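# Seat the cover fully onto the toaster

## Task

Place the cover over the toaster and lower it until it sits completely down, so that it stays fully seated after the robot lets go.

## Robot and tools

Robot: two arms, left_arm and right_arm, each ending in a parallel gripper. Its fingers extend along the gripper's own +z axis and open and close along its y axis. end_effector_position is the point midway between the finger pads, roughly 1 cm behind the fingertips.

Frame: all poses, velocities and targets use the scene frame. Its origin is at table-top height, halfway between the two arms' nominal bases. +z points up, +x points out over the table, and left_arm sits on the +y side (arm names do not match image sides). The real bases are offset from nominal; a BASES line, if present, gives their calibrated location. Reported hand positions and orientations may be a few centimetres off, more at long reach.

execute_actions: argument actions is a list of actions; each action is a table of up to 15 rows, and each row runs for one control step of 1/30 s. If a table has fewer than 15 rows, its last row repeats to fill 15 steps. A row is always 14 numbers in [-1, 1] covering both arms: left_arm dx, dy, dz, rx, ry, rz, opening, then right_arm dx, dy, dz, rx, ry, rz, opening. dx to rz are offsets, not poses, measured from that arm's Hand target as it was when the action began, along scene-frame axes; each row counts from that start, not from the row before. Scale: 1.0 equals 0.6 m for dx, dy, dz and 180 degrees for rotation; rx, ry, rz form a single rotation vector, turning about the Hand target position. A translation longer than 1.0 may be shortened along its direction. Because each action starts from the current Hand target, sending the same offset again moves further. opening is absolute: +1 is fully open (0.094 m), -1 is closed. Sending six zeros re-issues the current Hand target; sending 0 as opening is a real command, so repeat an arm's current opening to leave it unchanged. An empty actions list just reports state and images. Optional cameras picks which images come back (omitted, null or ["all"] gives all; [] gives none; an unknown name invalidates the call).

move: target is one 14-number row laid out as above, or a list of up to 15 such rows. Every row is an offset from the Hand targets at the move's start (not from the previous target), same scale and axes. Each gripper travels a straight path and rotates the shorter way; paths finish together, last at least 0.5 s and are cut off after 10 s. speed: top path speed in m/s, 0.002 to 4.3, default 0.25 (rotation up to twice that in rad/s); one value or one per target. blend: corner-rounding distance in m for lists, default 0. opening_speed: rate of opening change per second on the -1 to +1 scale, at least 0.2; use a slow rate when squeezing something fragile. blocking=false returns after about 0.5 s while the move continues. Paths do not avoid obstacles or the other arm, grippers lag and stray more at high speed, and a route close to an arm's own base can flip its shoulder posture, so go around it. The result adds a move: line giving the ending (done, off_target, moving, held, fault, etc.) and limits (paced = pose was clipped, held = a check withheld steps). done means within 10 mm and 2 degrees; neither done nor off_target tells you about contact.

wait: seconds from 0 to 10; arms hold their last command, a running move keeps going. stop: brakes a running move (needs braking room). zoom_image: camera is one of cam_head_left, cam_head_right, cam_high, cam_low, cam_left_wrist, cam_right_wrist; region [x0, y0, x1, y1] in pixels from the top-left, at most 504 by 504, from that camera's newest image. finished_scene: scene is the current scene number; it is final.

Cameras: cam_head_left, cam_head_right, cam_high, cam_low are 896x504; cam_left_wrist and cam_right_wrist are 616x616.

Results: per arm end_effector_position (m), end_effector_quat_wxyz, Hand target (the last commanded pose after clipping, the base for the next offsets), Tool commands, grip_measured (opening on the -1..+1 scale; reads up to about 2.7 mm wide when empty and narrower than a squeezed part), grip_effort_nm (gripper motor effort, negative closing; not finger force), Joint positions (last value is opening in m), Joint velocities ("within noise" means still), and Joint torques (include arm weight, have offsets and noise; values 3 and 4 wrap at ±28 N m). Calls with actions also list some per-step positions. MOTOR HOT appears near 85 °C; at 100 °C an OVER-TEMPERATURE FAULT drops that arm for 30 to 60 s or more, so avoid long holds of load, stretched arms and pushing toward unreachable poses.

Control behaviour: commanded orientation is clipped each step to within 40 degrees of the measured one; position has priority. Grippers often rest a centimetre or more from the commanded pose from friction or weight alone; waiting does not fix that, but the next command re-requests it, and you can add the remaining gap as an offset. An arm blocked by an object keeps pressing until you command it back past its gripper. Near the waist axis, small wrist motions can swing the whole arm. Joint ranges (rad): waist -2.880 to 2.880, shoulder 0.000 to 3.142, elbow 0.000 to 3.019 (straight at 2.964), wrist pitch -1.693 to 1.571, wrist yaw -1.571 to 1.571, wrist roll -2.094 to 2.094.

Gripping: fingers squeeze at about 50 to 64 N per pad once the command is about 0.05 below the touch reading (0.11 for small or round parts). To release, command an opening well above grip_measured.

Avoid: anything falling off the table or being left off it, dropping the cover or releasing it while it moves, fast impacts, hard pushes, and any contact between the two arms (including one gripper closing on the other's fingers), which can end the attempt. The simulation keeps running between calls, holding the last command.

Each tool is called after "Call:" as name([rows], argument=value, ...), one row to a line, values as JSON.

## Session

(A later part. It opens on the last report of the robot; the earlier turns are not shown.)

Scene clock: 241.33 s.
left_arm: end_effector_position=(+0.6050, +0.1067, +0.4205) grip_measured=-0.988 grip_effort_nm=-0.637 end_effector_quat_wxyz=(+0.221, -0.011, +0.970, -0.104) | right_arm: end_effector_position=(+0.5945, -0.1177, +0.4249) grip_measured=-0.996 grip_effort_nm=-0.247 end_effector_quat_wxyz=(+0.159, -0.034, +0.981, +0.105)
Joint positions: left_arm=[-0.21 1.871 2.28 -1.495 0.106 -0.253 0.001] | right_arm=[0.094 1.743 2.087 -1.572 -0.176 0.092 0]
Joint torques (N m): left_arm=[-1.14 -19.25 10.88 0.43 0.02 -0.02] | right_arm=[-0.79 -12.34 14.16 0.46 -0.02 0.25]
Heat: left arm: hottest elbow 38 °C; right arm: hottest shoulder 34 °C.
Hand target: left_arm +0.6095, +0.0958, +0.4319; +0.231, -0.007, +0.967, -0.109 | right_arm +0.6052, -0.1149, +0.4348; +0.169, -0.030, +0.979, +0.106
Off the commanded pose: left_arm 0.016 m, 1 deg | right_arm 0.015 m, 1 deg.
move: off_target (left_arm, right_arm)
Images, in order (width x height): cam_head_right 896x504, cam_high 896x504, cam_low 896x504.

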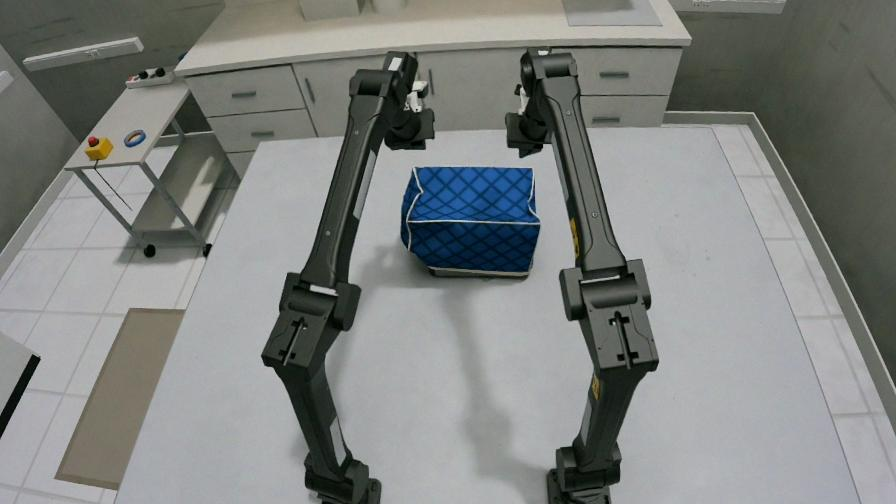

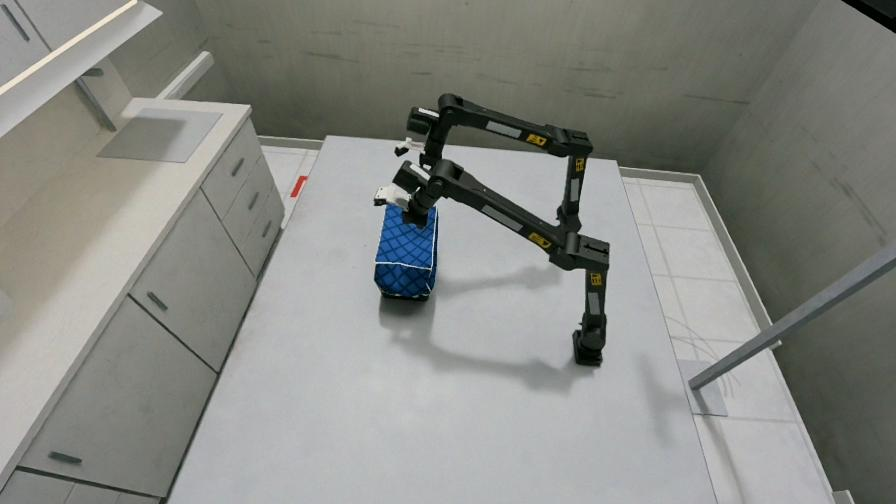

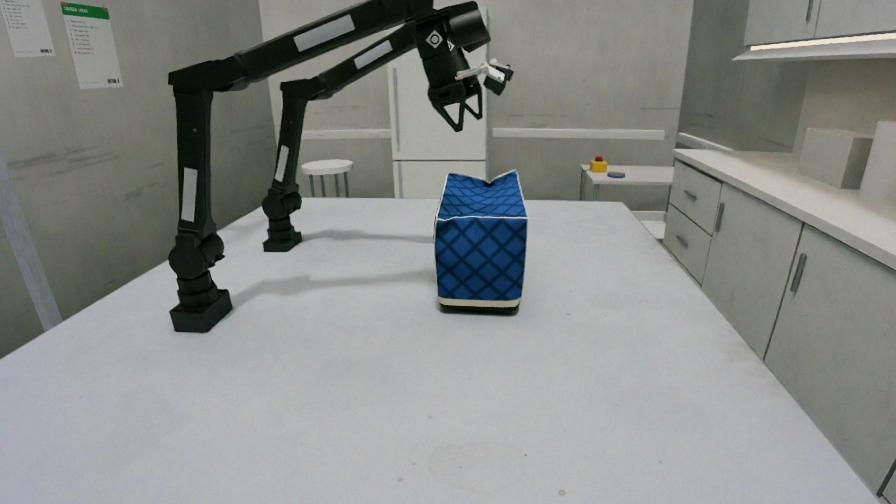

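Call:
move([
  [-0.06,0.04,-0.3,0,0,0,-1,-0.05,-0.03,-0.3,0,0,0,-1],
  [-0.06,0.04,-0.45,0,0,0,-1,-0.05,-0.03,-0.45,0,0,0,-1],
  [-0.06,0.04,-0.25,0,0,0,-1,-0.05,-0.03,-0.25,0,0,0,-1],
  [0.19,0.04,-0.25,0,0,0,-1,0.19,-0.03,-0.25,0,0,0,-1],
  [0.19,0.04,-0.45,0,0,0,-1,0.19,-0.03,-0.45,0,0,0,-1],
  [0.19,0.04,-0.25,0,0,0,-1,0.19,-0.03,-0.25,0,0,0,-1],
], speed=0.15, cameras=["cam_high","cam_head_right","cam_low"])

Call:
zoom_image(camera="cam_low", region=[370, 120, 570, 320])

Call:
zoom_image(camera="cam_head_right", region=[360, 90, 580, 290])

Call:
zoom_image(camera="cam_high", region=[320, 140, 500, 320])

Scene clock: 259.80 s.
left_arm: end_effector_position=(+0.7118, +0.1098, +0.2701) grip_measured=-0.988 grip_effort_nm=-0.642 end_effector_quat_wxyz=(+0.218, -0.006, +0.970, -0.111) | right_arm: end_effector_position=(+0.7038, -0.1255, +0.2787) grip_measured=-0.996 grip_effort_nm=-0.232 end_effector_quat_wxyz=(+0.158, -0.028, +0.981, +0.110)
Joint positions: left_arm=[-0.17 2.12 2.267 -1.243 0.141 -0.211 0.001] | right_arm=[0.058 1.999 2.071 -1.307 -0.195 0.072 0]
Joint torques (N m): left_arm=[0.97 -23.36 11.51 0.42 -0.06 0.19] | right_arm=[-1.9 -15.44 14.82 0.44 0.06 -0.07]
Heat: left arm: hottest elbow 41 °C; right arm: hottest elbow 36 °C.
Hand target: left_arm +0.7235, +0.1199, +0.2820; +0.231, -0.007, +0.967, -0.109 | right_arm +0.7192, -0.1327, +0.2848; +0.169, -0.030, +0.979, +0.106
Off the commanded pose: left_arm 0.019 m, 2 deg | right_arm 0.018 m, 1 deg.
move: off_target (left_arm, right_arm)
Images, in order (width x height): cam_head_right 896x504, cam_high 896x504, cam_low 896x504.

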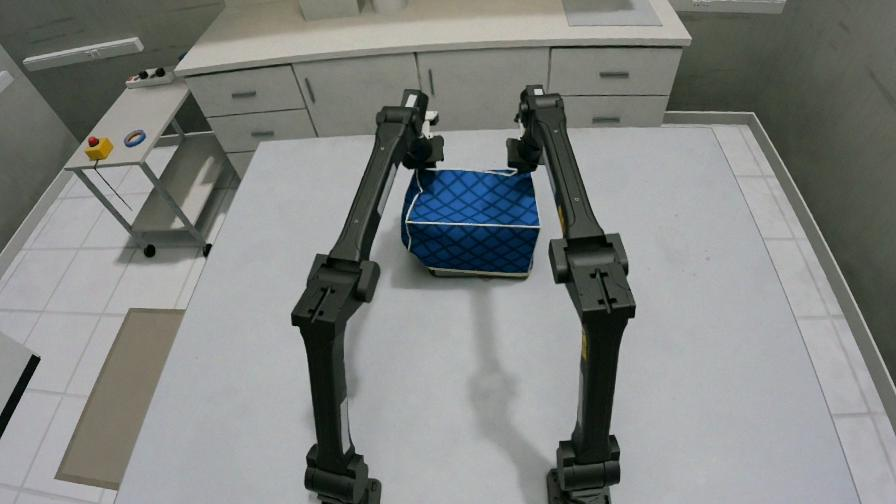

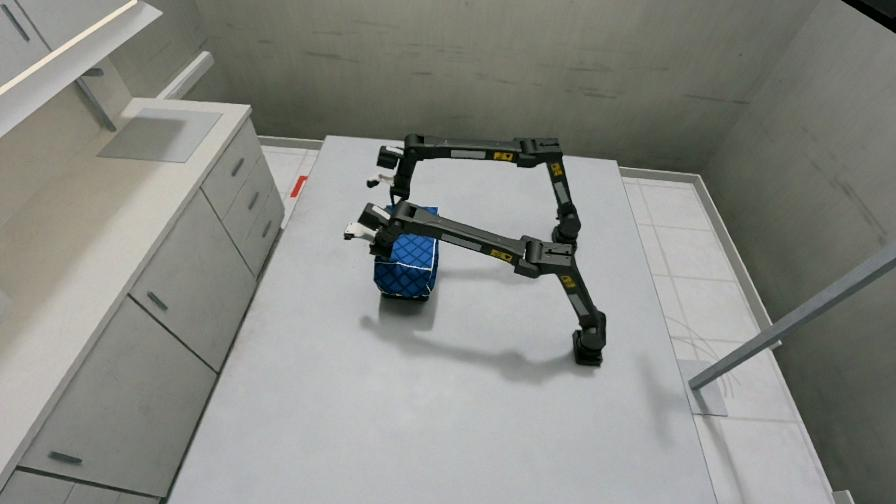

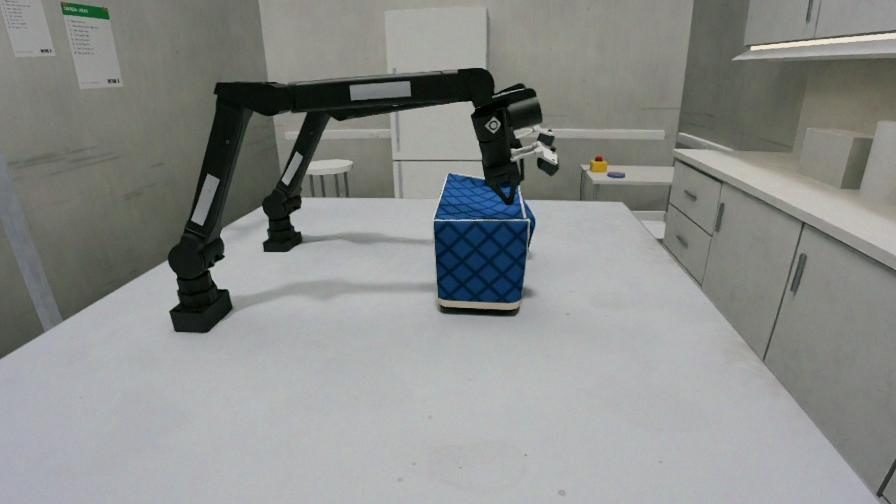

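Scaled by 2.520.

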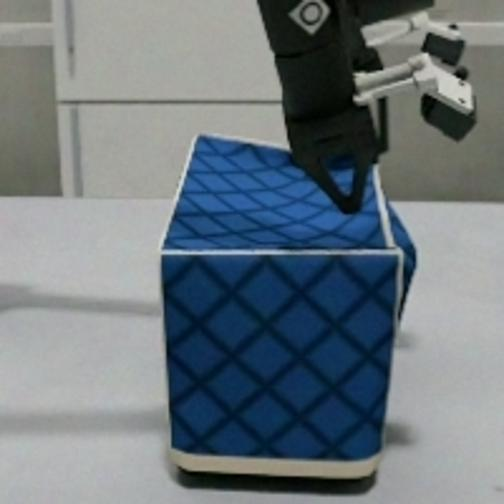

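Scaled by 2.291.

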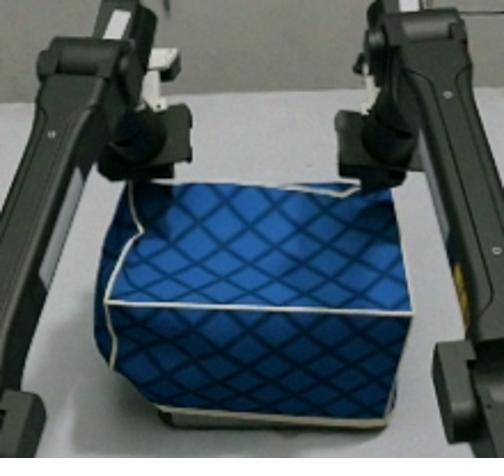

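Scaled by 2.800.

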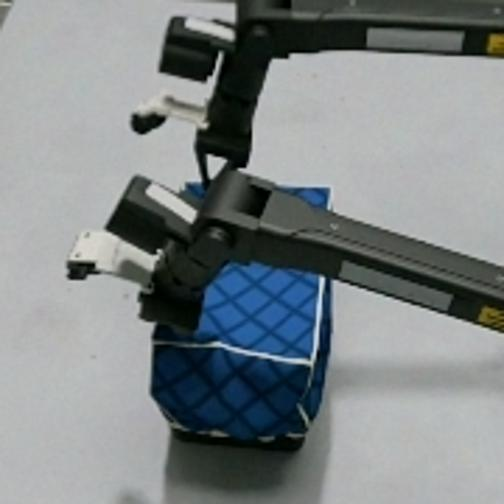

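Call:
move([
  [-0.09,0.065,0.1,-0.06,0,0,0.2,-0.1,0,0.1,0,0,0,-1],
  [-0.09,0.07,-0.06,-0.06,0,0,0.2,-0.1,0,0.1,0,0,0,-1],
], speed=0.2, cameras=["cam_head_left","cam_left_wrist","cam_high","cam_head_right","cam_low"])

Call:
zoom_image(camera="cam_low", region=[370, 120, 570, 320])

Call:
zoom_image(camera="cam_head_right", region=[360, 90, 580, 290])

Scene clock: 273.70 s.
left_arm: end_effector_position=(+0.6651, +0.1572, +0.2419) grip_measured=+0.198 grip_effort_nm=0.110 end_effector_quat_wxyz=(+0.218, -0.029, +0.955, -0.199) | right_arm: end_effector_position=(+0.6612, -0.1301, +0.3530) grip_measured=-0.996 grip_effort_nm=-0.232 end_effector_quat_wxyz=(+0.179, -0.029, +0.977, +0.110)
Joint positions: left_arm=[-0.066 1.925 1.855 -1.001 0.348 -0.211 0.056] | right_arm=[0.058 1.856 2.042 -1.378 -0.192 0.072 0]
Joint torques (N m): left_arm=[0.62 -22.36 7.92 1.32 0.21 0.1] | right_arm=[-1.03 -15.5 8.66 0.5 0.07 0.03]
Heat: left arm: hottest elbow 42 °C; right arm: hottest elbow 38 °C.
Hand target: left_arm +0.6695, +0.1619, +0.2462; +0.230, -0.029, +0.952, -0.199 | right_arm +0.6592, -0.1328, +0.3449; +0.169, -0.030, +0.979, +0.106
Off the commanded pose: left_arm 0.008 m, 1 deg | right_arm 0.009 m, 1 deg.
move: done
Images, in order (width x height): cam_head_left 896x504, cam_head_right 896x504, cam_high 896x504, cam_low 896x504, cam_left_wrist 616x616.

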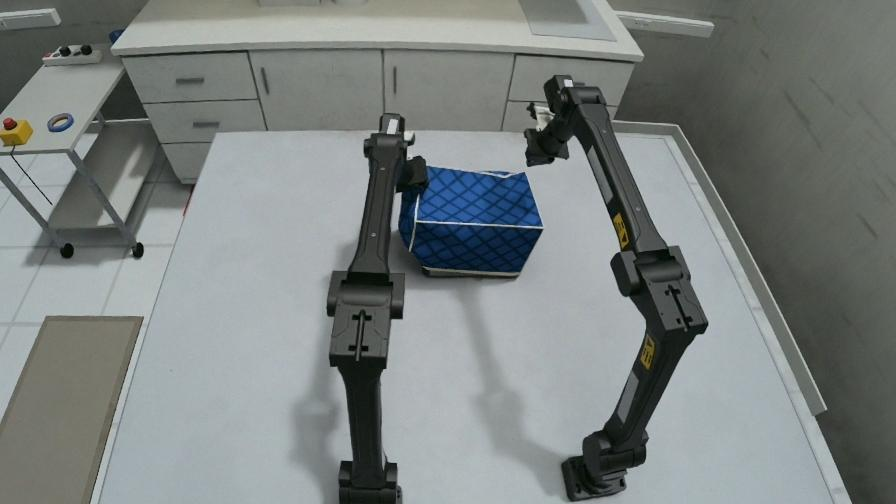

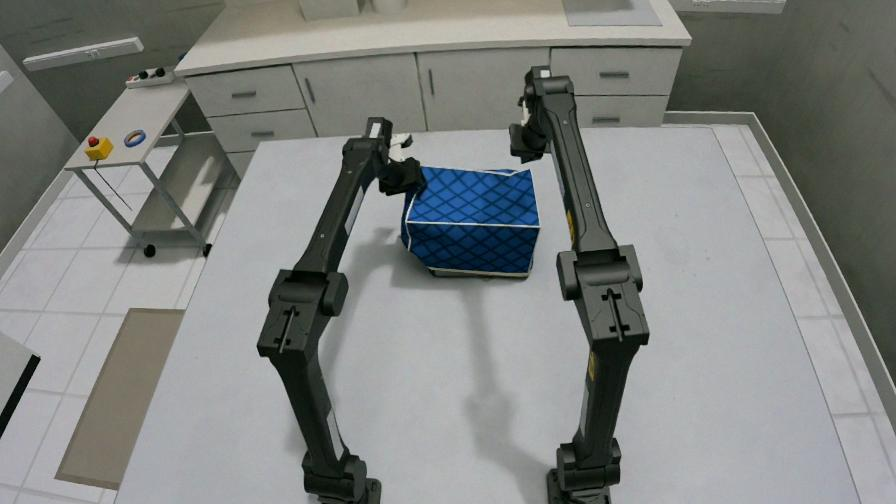

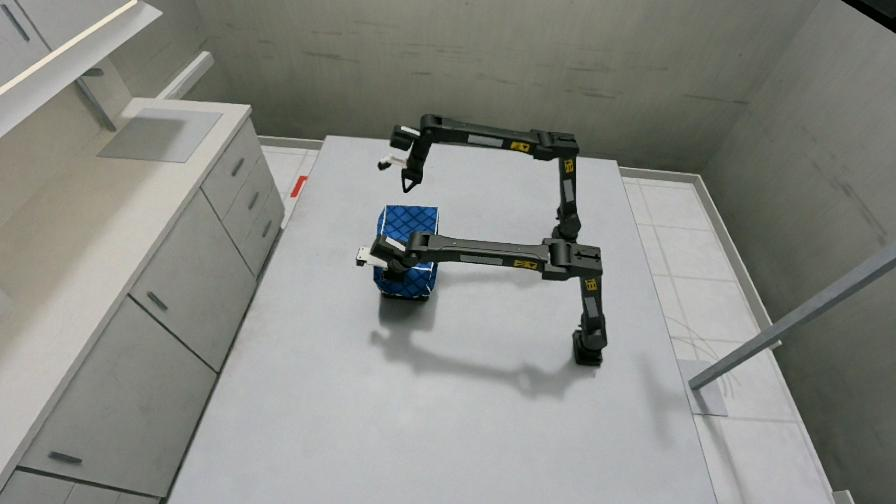

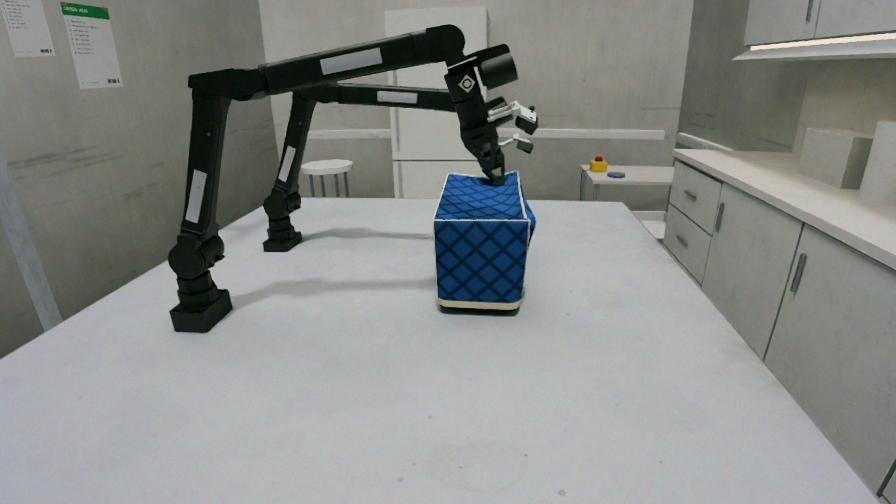

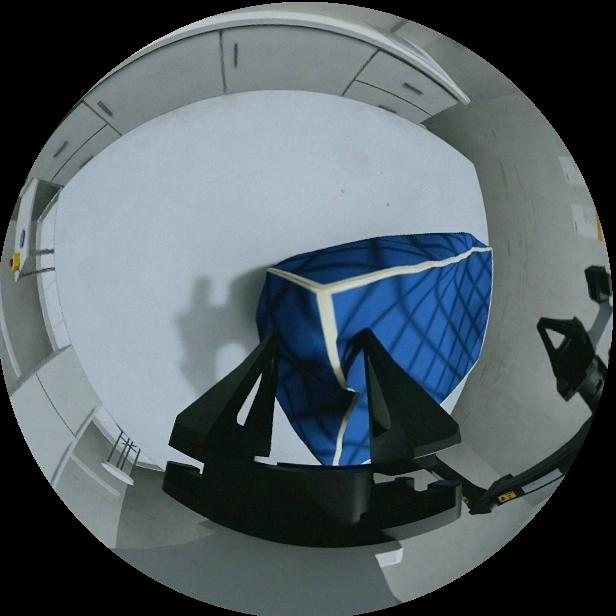

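Scaled by 2.520.

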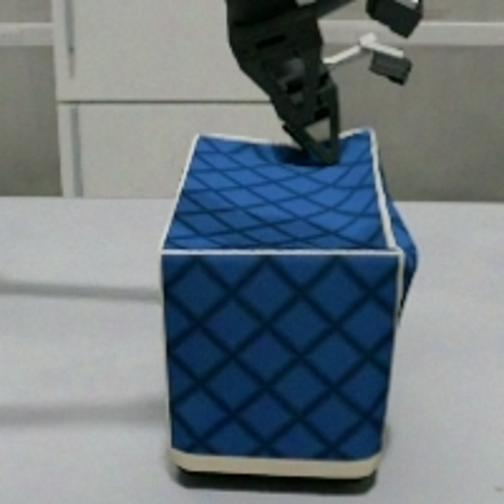

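Scaled by 2.291.

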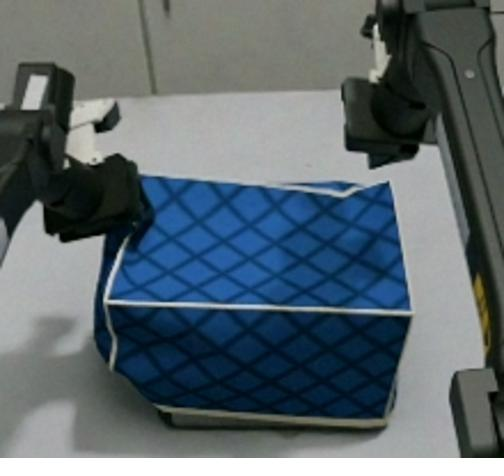

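Call:
move([
  [0,-0.01,-0.025,0,0,0,0.2,0,0,0,0,0,0,-1],
  [0,-0.01,-0.025,0,0,0,-1,0,0,0,0,0,0,-1],
  [0,0.0,0.08,0,0,0,-1,0,0,0,0,0,0,-1],
  [0,0.035,0.08,0.12,0,0,-1,0,0,0,0,0,0,-1],
  [0,0.03,-0.08,0.12,0,0,-1,0,0,-0.15,0,0,0,-1],
], speed=0.12, cameras=["cam_high","cam_head_right","cam_low"])

Call:
zoom_image(camera="cam_low", region=[370, 120, 570, 320])

Call:
zoom_image(camera="cam_head_right", region=[360, 90, 580, 290])

Call:
zoom_image(camera="cam_high", region=[320, 140, 500, 320])

Scene clock: 284.37 s.
left_arm: end_effector_position=(+0.6628, +0.1525, +0.2336) grip_measured=-0.883 grip_effort_nm=-1.028 end_effector_quat_wxyz=(+0.248, +0.019, +0.968, -0.041) | right_arm: end_effector_position=(+0.6600, -0.1302, +0.2536) grip_measured=-0.996 grip_effort_nm=-0.247 end_effector_quat_wxyz=(+0.164, -0.028, +0.980, +0.109)
Joint positions: left_arm=[-0.151 1.908 1.83 -0.985 0.018 -0.112 0.005] | right_arm=[0.058 1.856 1.787 -1.153 -0.192 0.072 0]
Joint torques (N m): left_arm=[2.37 -18.73 6.32 1.32 -1.06 0.38] | right_arm=[-1.14 -16.44 8.55 1.13 0.06 0.03]
Heat: left arm: hottest elbow 41 °C; right arm: hottest elbow 37 °C.
Hand target: left_arm +0.6695, +0.1798, +0.1981; +0.231, +0.014, +0.973, -0.017 | right_arm +0.6592, -0.1327, +0.2549; +0.169, -0.030, +0.979, +0.106
Off the commanded pose: left_arm 0.045 m, 3 deg | right_arm 0.003 m, 1 deg.
move: off_target (left_arm)
Images, in order (width x height): cam_head_right 896x504, cam_high 896x504, cam_low 896x504.

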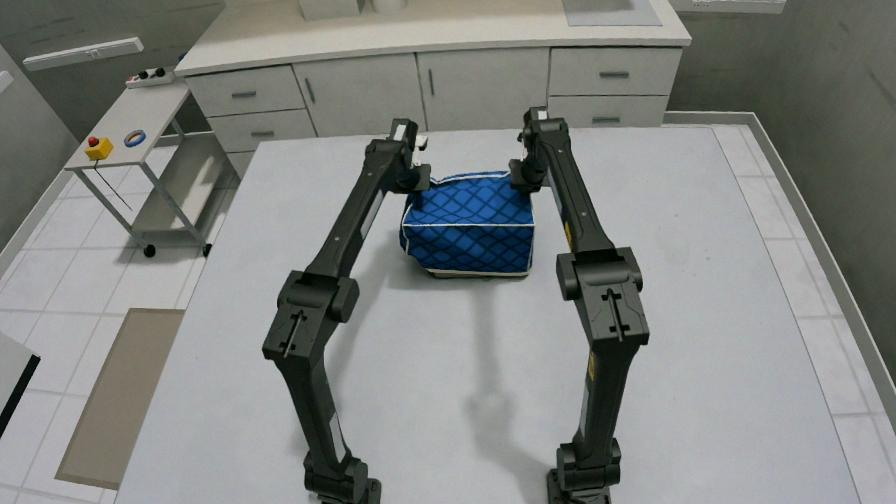

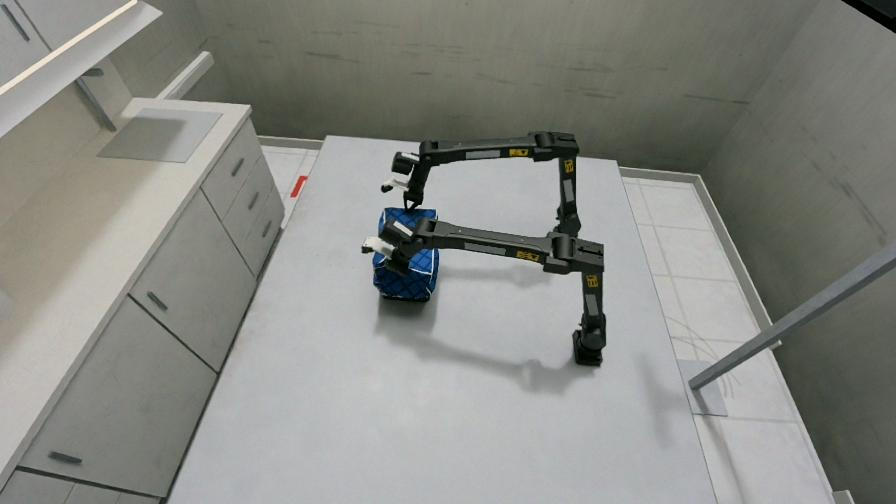

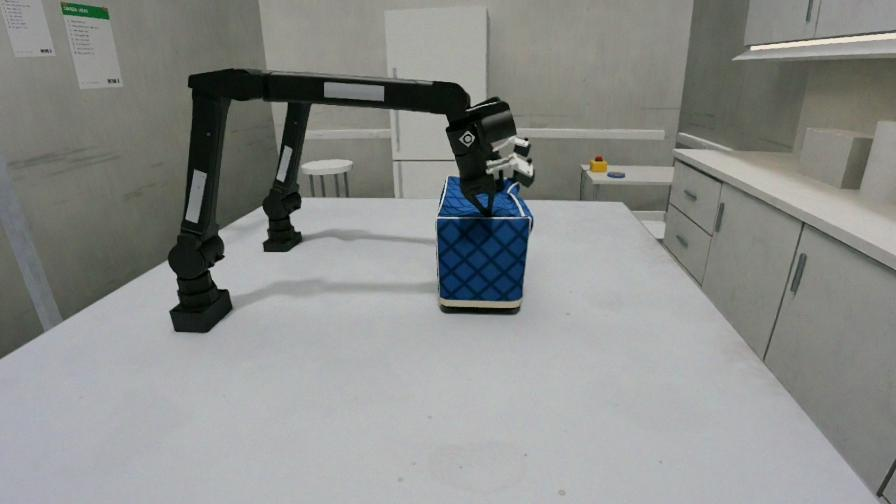

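Scaled by 2.520.

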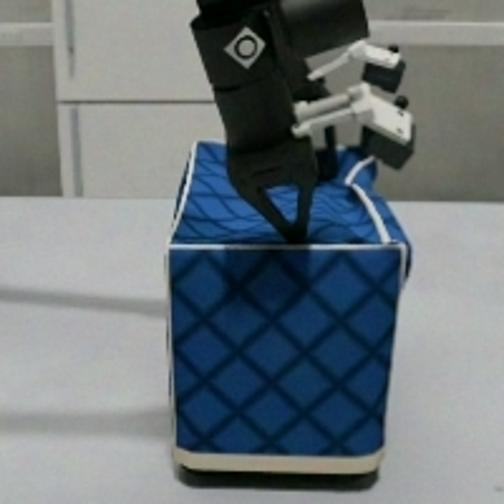

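Scaled by 2.291.

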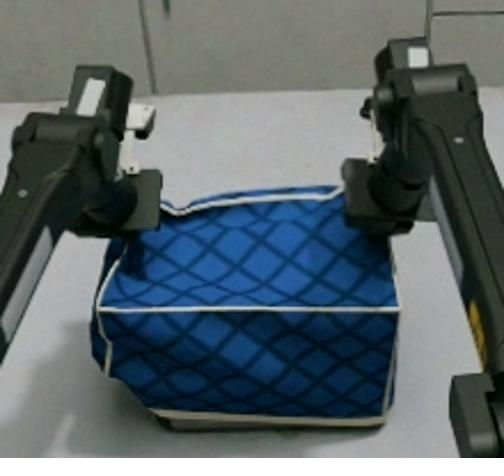

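Scaled by 2.800.

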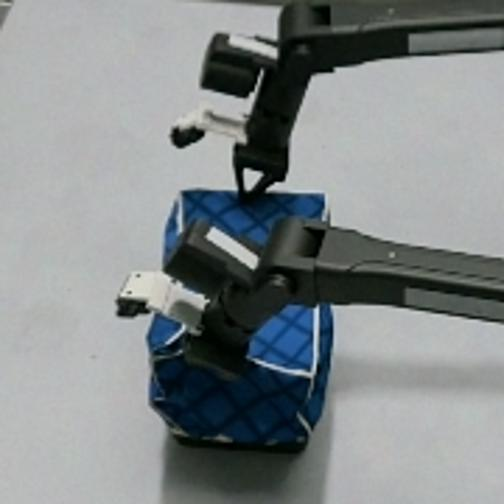

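Call:
move([
  [0,0,0.15,0.1,-0.05,0,-1,0,0,0,0,0,0,-1],
  [0,0.03,0.17,0.2,-0.1,0,-1,0,0,0,0,0,0,-1],
  [0,0.02,-0.04,0.2,-0.1,0,-1,0,0,0,0,0,0,-1],
], speed=0.15, cameras=["cam_high","cam_head_right","cam_low"])

Call:
zoom_image(camera="cam_low", region=[370, 120, 570, 320])

Call:
zoom_image(camera="cam_head_right", region=[360, 90, 580, 290])

Call:
zoom_image(camera="cam_high", region=[320, 140, 500, 320])

Scene clock: 297.83 s.
left_arm: end_effector_position=(+0.6584, +0.1449, +0.2306) grip_measured=-0.880 grip_effort_nm=-1.028 end_effector_quat_wxyz=(+0.407, +0.090, +0.874, +0.251) | right_arm: end_effector_position=(+0.6604, -0.1302, +0.2538) grip_measured=-0.996 grip_effort_nm=-0.232 end_effector_quat_wxyz=(+0.165, -0.028, +0.980, +0.109)
Joint positions: left_arm=[-0.307 1.813 1.488 -0.398 -0.611 0.186 0.006] | right_arm=[0.058 1.856 1.787 -1.151 -0.192 0.072 0]
Joint torques (N m): left_arm=[4.13 -14.15 5.94 1.59 -0.92 0.33] | right_arm=[-1.08 -16.44 8.53 0.99 0.06 0.03]
Heat: left arm: hottest elbow 39 °C; right arm: hottest shoulder 36 °C.
Hand target: left_arm +0.6695, +0.1920, +0.1739; +0.362, +0.087, +0.883, +0.285 | right_arm +0.6592, -0.1327, +0.2549; +0.169, -0.030, +0.979, +0.106
Off the commanded pose: left_arm 0.074 m, 7 deg | right_arm 0.003 m, 1 deg.
move: off_target (left_arm)
Images, in order (width x height): cam_head_right 896x504, cam_high 896x504, cam_low 896x504.

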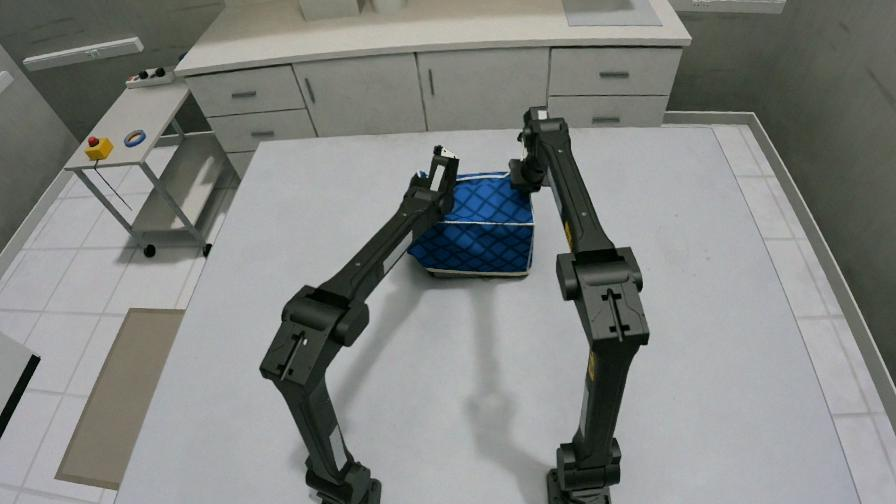

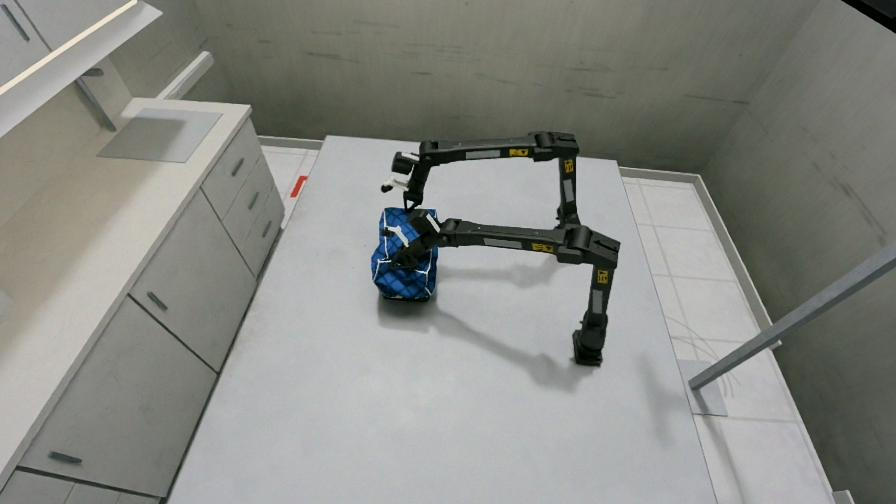

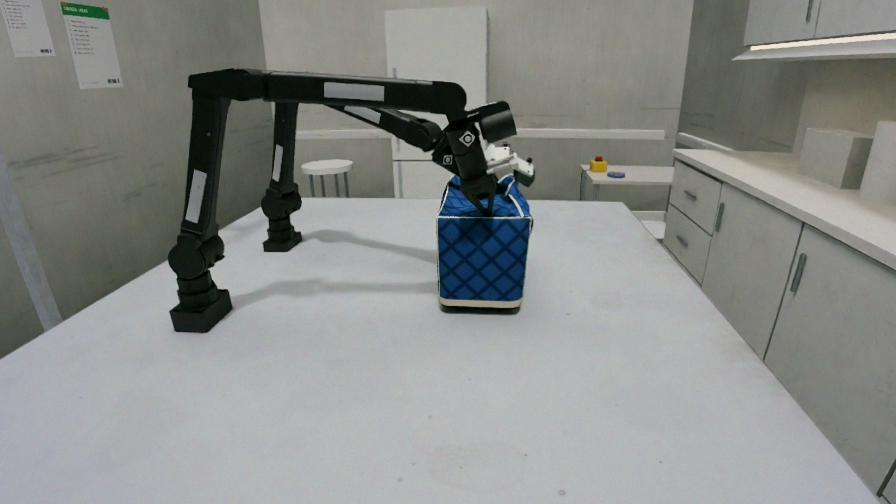

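Scaled by 2.520.

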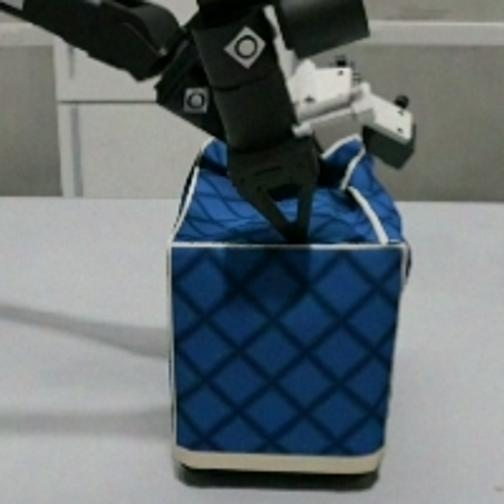

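Scaled by 2.291.

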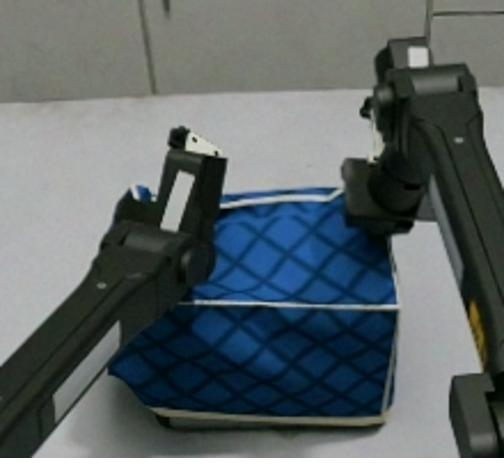

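Scaled by 2.800.

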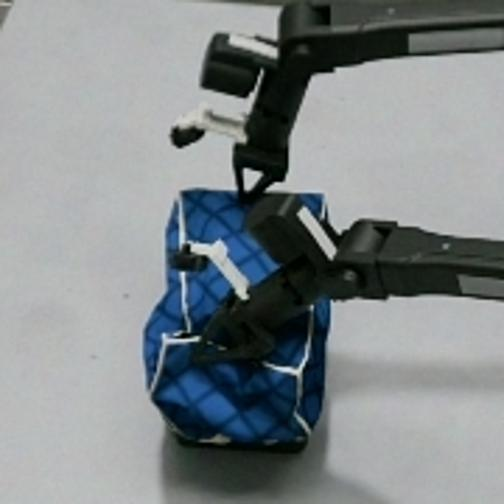

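Call:
move([
  [0,-0.05,0.02,-0.22,0.1,0,-1,0,0,0.1,0,0,0,-1],
  [0,-0.05,0.02,-0.22,0.1,0,-0.2,0,0,0.1,0,0,0,-1],
  [0,-0.05,0.25,-0.22,0.1,0,-0.2,0,0,0.1,0,0,0,-1],
  [-0.03,-0.11,0.25,-0.22,0.1,0,-1,0,0,0.1,0,0,0,-1],
  [-0.03,-0.11,-0.02,-0.22,0.1,0,-1,0,0,-0.15,0,0,0,-1],
  [-0.3,0.1,0.4,-0.22,0.1,0,-1,-0.3,-0.05,0.3,0,0,0,-1],
], speed=0.2, cameras=["cam_high","cam_head_right","cam_low"])

Call:
zoom_image(camera="cam_low", region=[370, 120, 570, 320])

Call:
zoom_image(camera="cam_head_right", region=[360, 90, 580, 290])

Call:
zoom_image(camera="cam_high", region=[320, 140, 500, 320])

Scene clock: 316.27 s.
left_arm: end_effector_position=(+0.4860, +0.2457, +0.3873) grip_measured=-0.988 grip_effort_nm=-0.642 end_effector_quat_wxyz=(+0.207, +0.002, +0.977, -0.047) | right_arm: end_effector_position=(+0.4719, -0.1579, +0.4124) grip_measured=-0.996 grip_effort_nm=-0.227 end_effector_quat_wxyz=(+0.147, -0.026, +0.983, +0.105)
Joint positions: left_arm=[0.001 1.479 1.701 -1.376 0.096 -0.011 0.001] | right_arm=[0.036 1.397 1.648 -1.513 -0.195 0.05 0]
Joint torques (N m): left_arm=[0.44 -15.15 11.06 0.35 0.2 0.15] | right_arm=[-2.2 -9.17 14.04 0.38 -0.25 -0.06]
Heat: left arm: hottest elbow 39 °C; right arm: hottest shoulder 36 °C.
Hand target: left_arm +0.4895, +0.2520, +0.4138; +0.230, +0.003, +0.972, -0.046 | right_arm +0.4791, -0.1628, +0.4349; +0.169, -0.030, +0.979, +0.106
Off the commanded pose: left_arm 0.028 m, 3 deg | right_arm 0.024 m, 3 deg.
move: off_target (left_arm, right_arm); target 2's new opening was sent with left_arm's hand 0.054 m and 5 deg from that target
Images, in order (width x height): cam_head_right 896x504, cam_high 896x504, cam_low 896x504.

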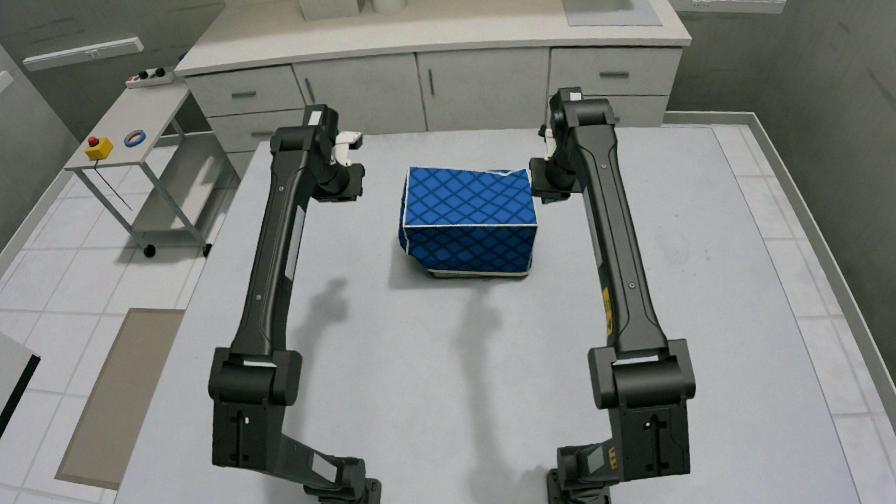

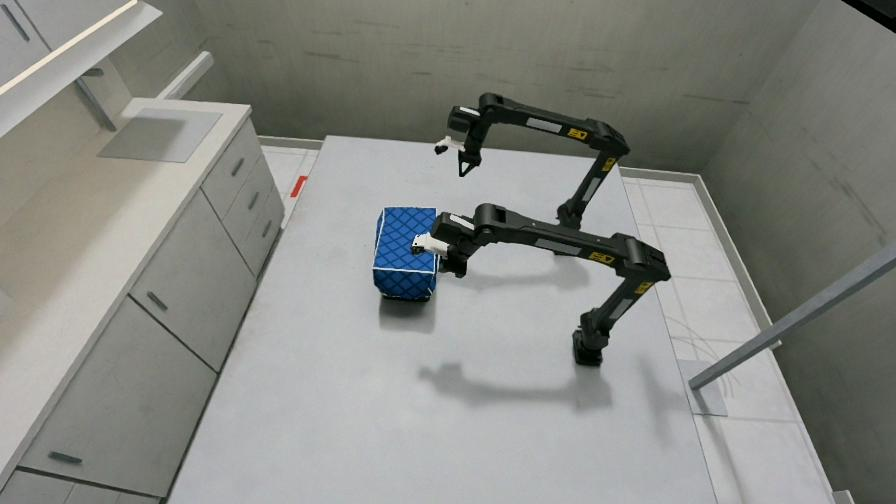

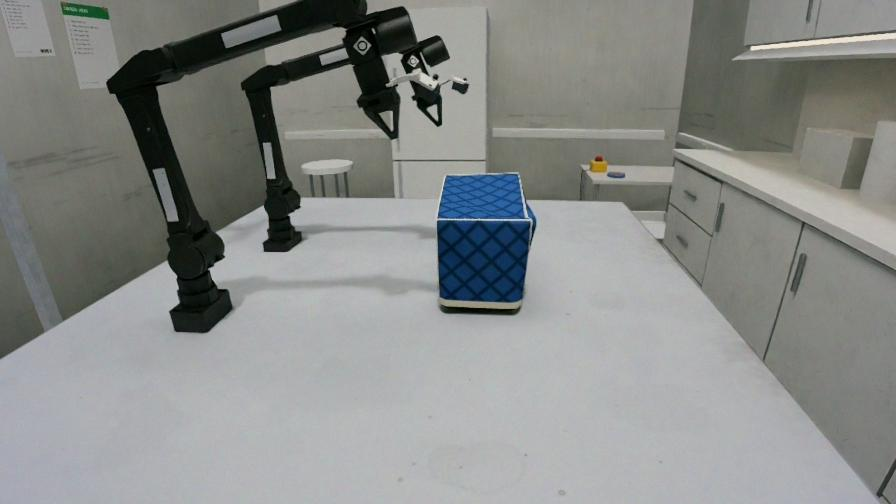

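Scaled by 2.520.

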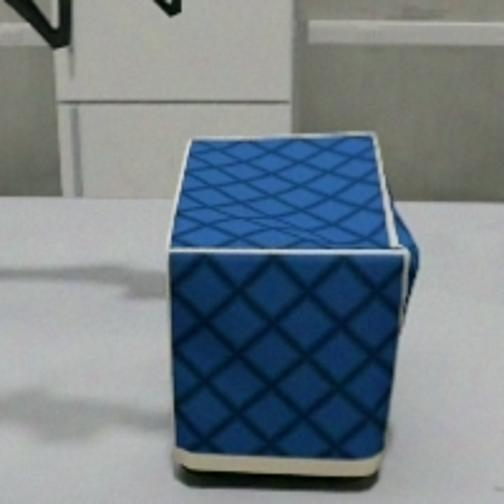

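Scaled by 2.291.

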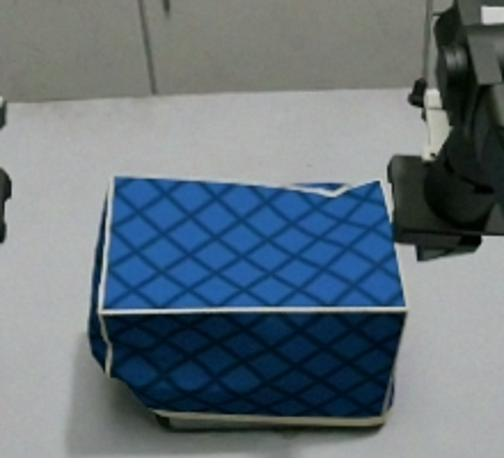

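Scaled by 2.800.

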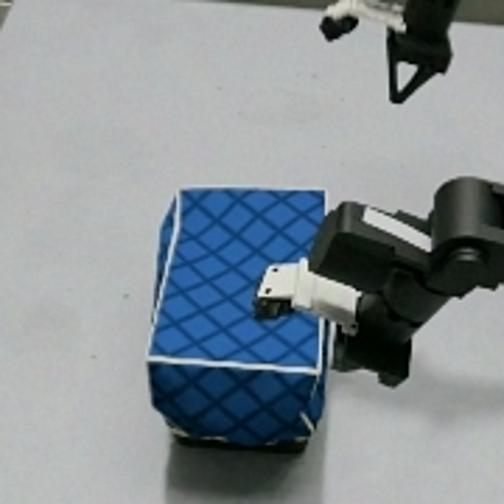

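Call:
move([
  [0.2,0.05,-0.1,-0.1,0,0,-1,0,0,0,0,0,0,-1],
  [0.24,0.0,-0.42,-0.1,0,0,-1,0,0,0,0,0,0,-1],
  [0.24,-0.14,-0.42,-0.1,0,0,-1,0,0,0,0,0,0,-1],
  [0.24,-0.18,-0.62,-0.1,0,0,-1,0,0,0,0,0,0,-1],
], speed=0.2, cameras=["cam_high","cam_head_left","cam_head_right","cam_low"])

Call:
zoom_image(camera="cam_low", region=[370, 120, 570, 320])

Call:
zoom_image(camera="cam_head_left", region=[360, 90, 580, 290])

Call:
zoom_image(camera="cam_high", region=[320, 140, 500, 320])

Scene clock: 331.07 s.
left_arm: end_effector_position=(+0.6396, +0.1998, +0.0906) grip_measured=-0.988 grip_effort_nm=-0.632 end_effector_quat_wxyz=(+0.265, -0.060, +0.944, -0.187) | right_arm: end_effector_position=(+0.4718, -0.1579, +0.4123) grip_measured=-0.996 grip_effort_nm=-0.232 end_effector_quat_wxyz=(+0.147, -0.026, +0.983, +0.105)
Joint positions: left_arm=[-0.012 1.924 1.411 -0.471 0.324 -0.232 0.001] | right_arm=[0.036 1.397 1.648 -1.513 -0.195 0.05 0]
Joint torques (N m): left_arm=[-6.12 -14.86 6.34 1.32 0.26 -0.02] | right_arm=[-1.96 -9.11 14.11 0.39 -0.24 -0.06]
Heat: left arm: hottest elbow 41 °C; right arm: hottest elbow 37 °C.
Hand target: left_arm +0.6334, +0.1439, +0.0419; +0.228, -0.033, +0.953, -0.198 | right_arm +0.4791, -0.1628, +0.4349; +0.169, -0.030, +0.979, +0.106
Off the commanded pose: left_arm 0.074 m, 5 deg | right_arm 0.024 m, 3 deg.
move: off_target (left_arm, right_arm)
Images, in order (width x height): cam_head_left 896x504, cam_head_right 896x504, cam_high 896x504, cam_low 896x504.

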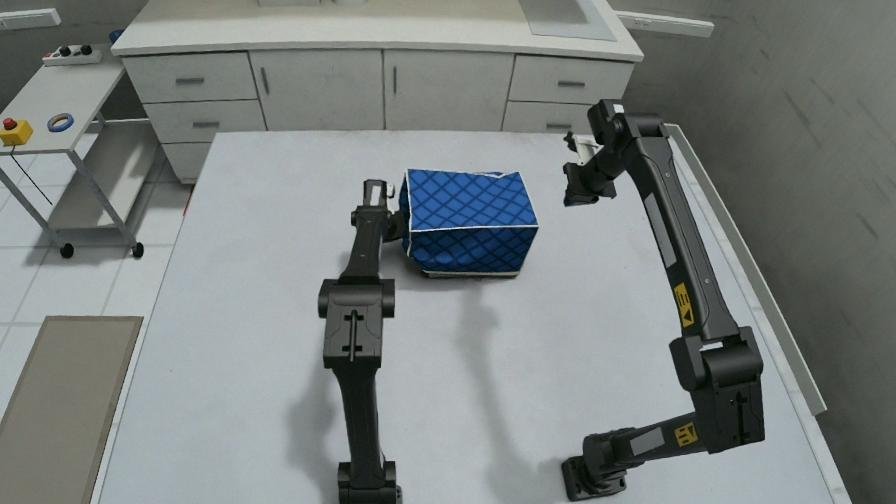

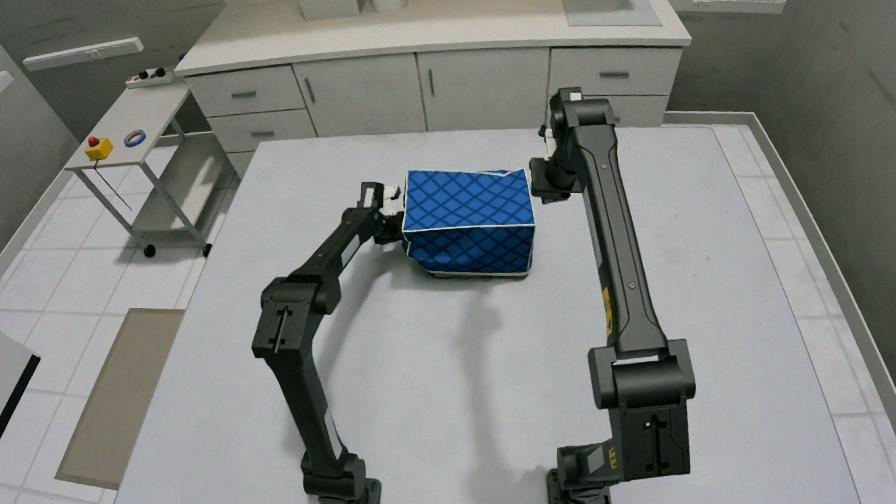

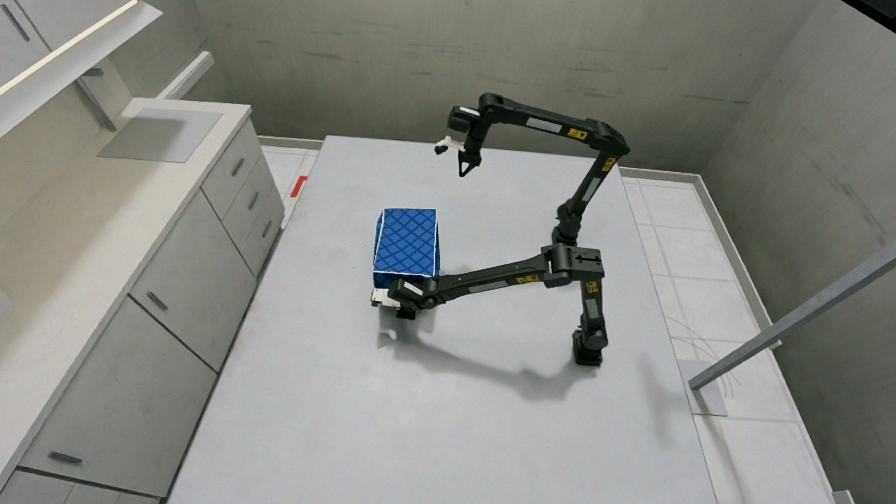

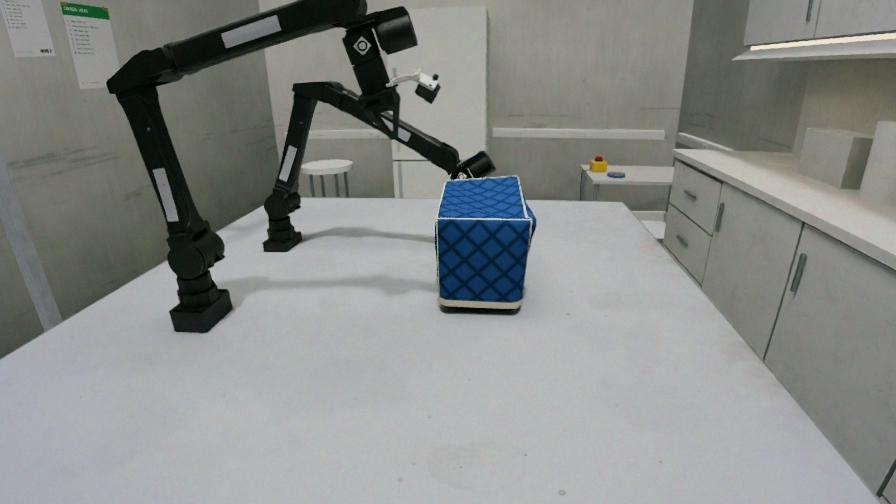

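Scaled by 2.520.

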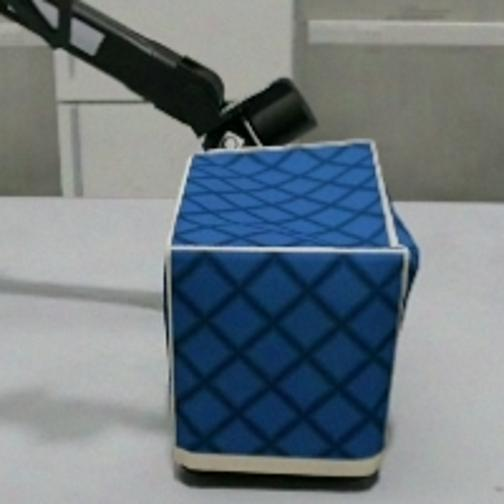

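Scaled by 2.291.

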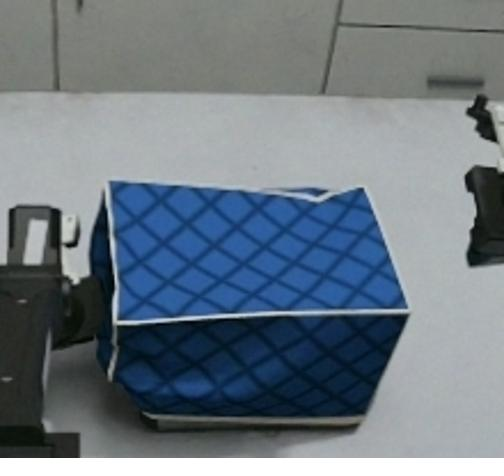

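Scaled by 2.800.

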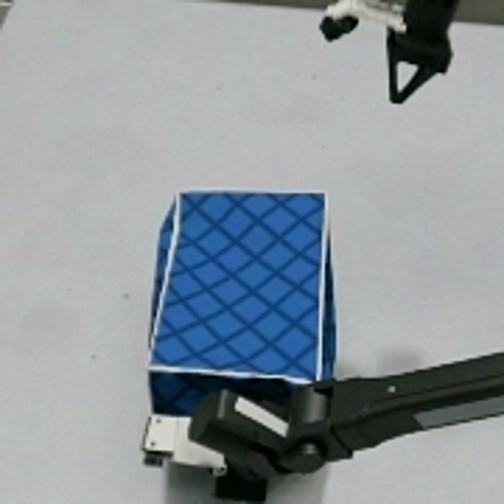

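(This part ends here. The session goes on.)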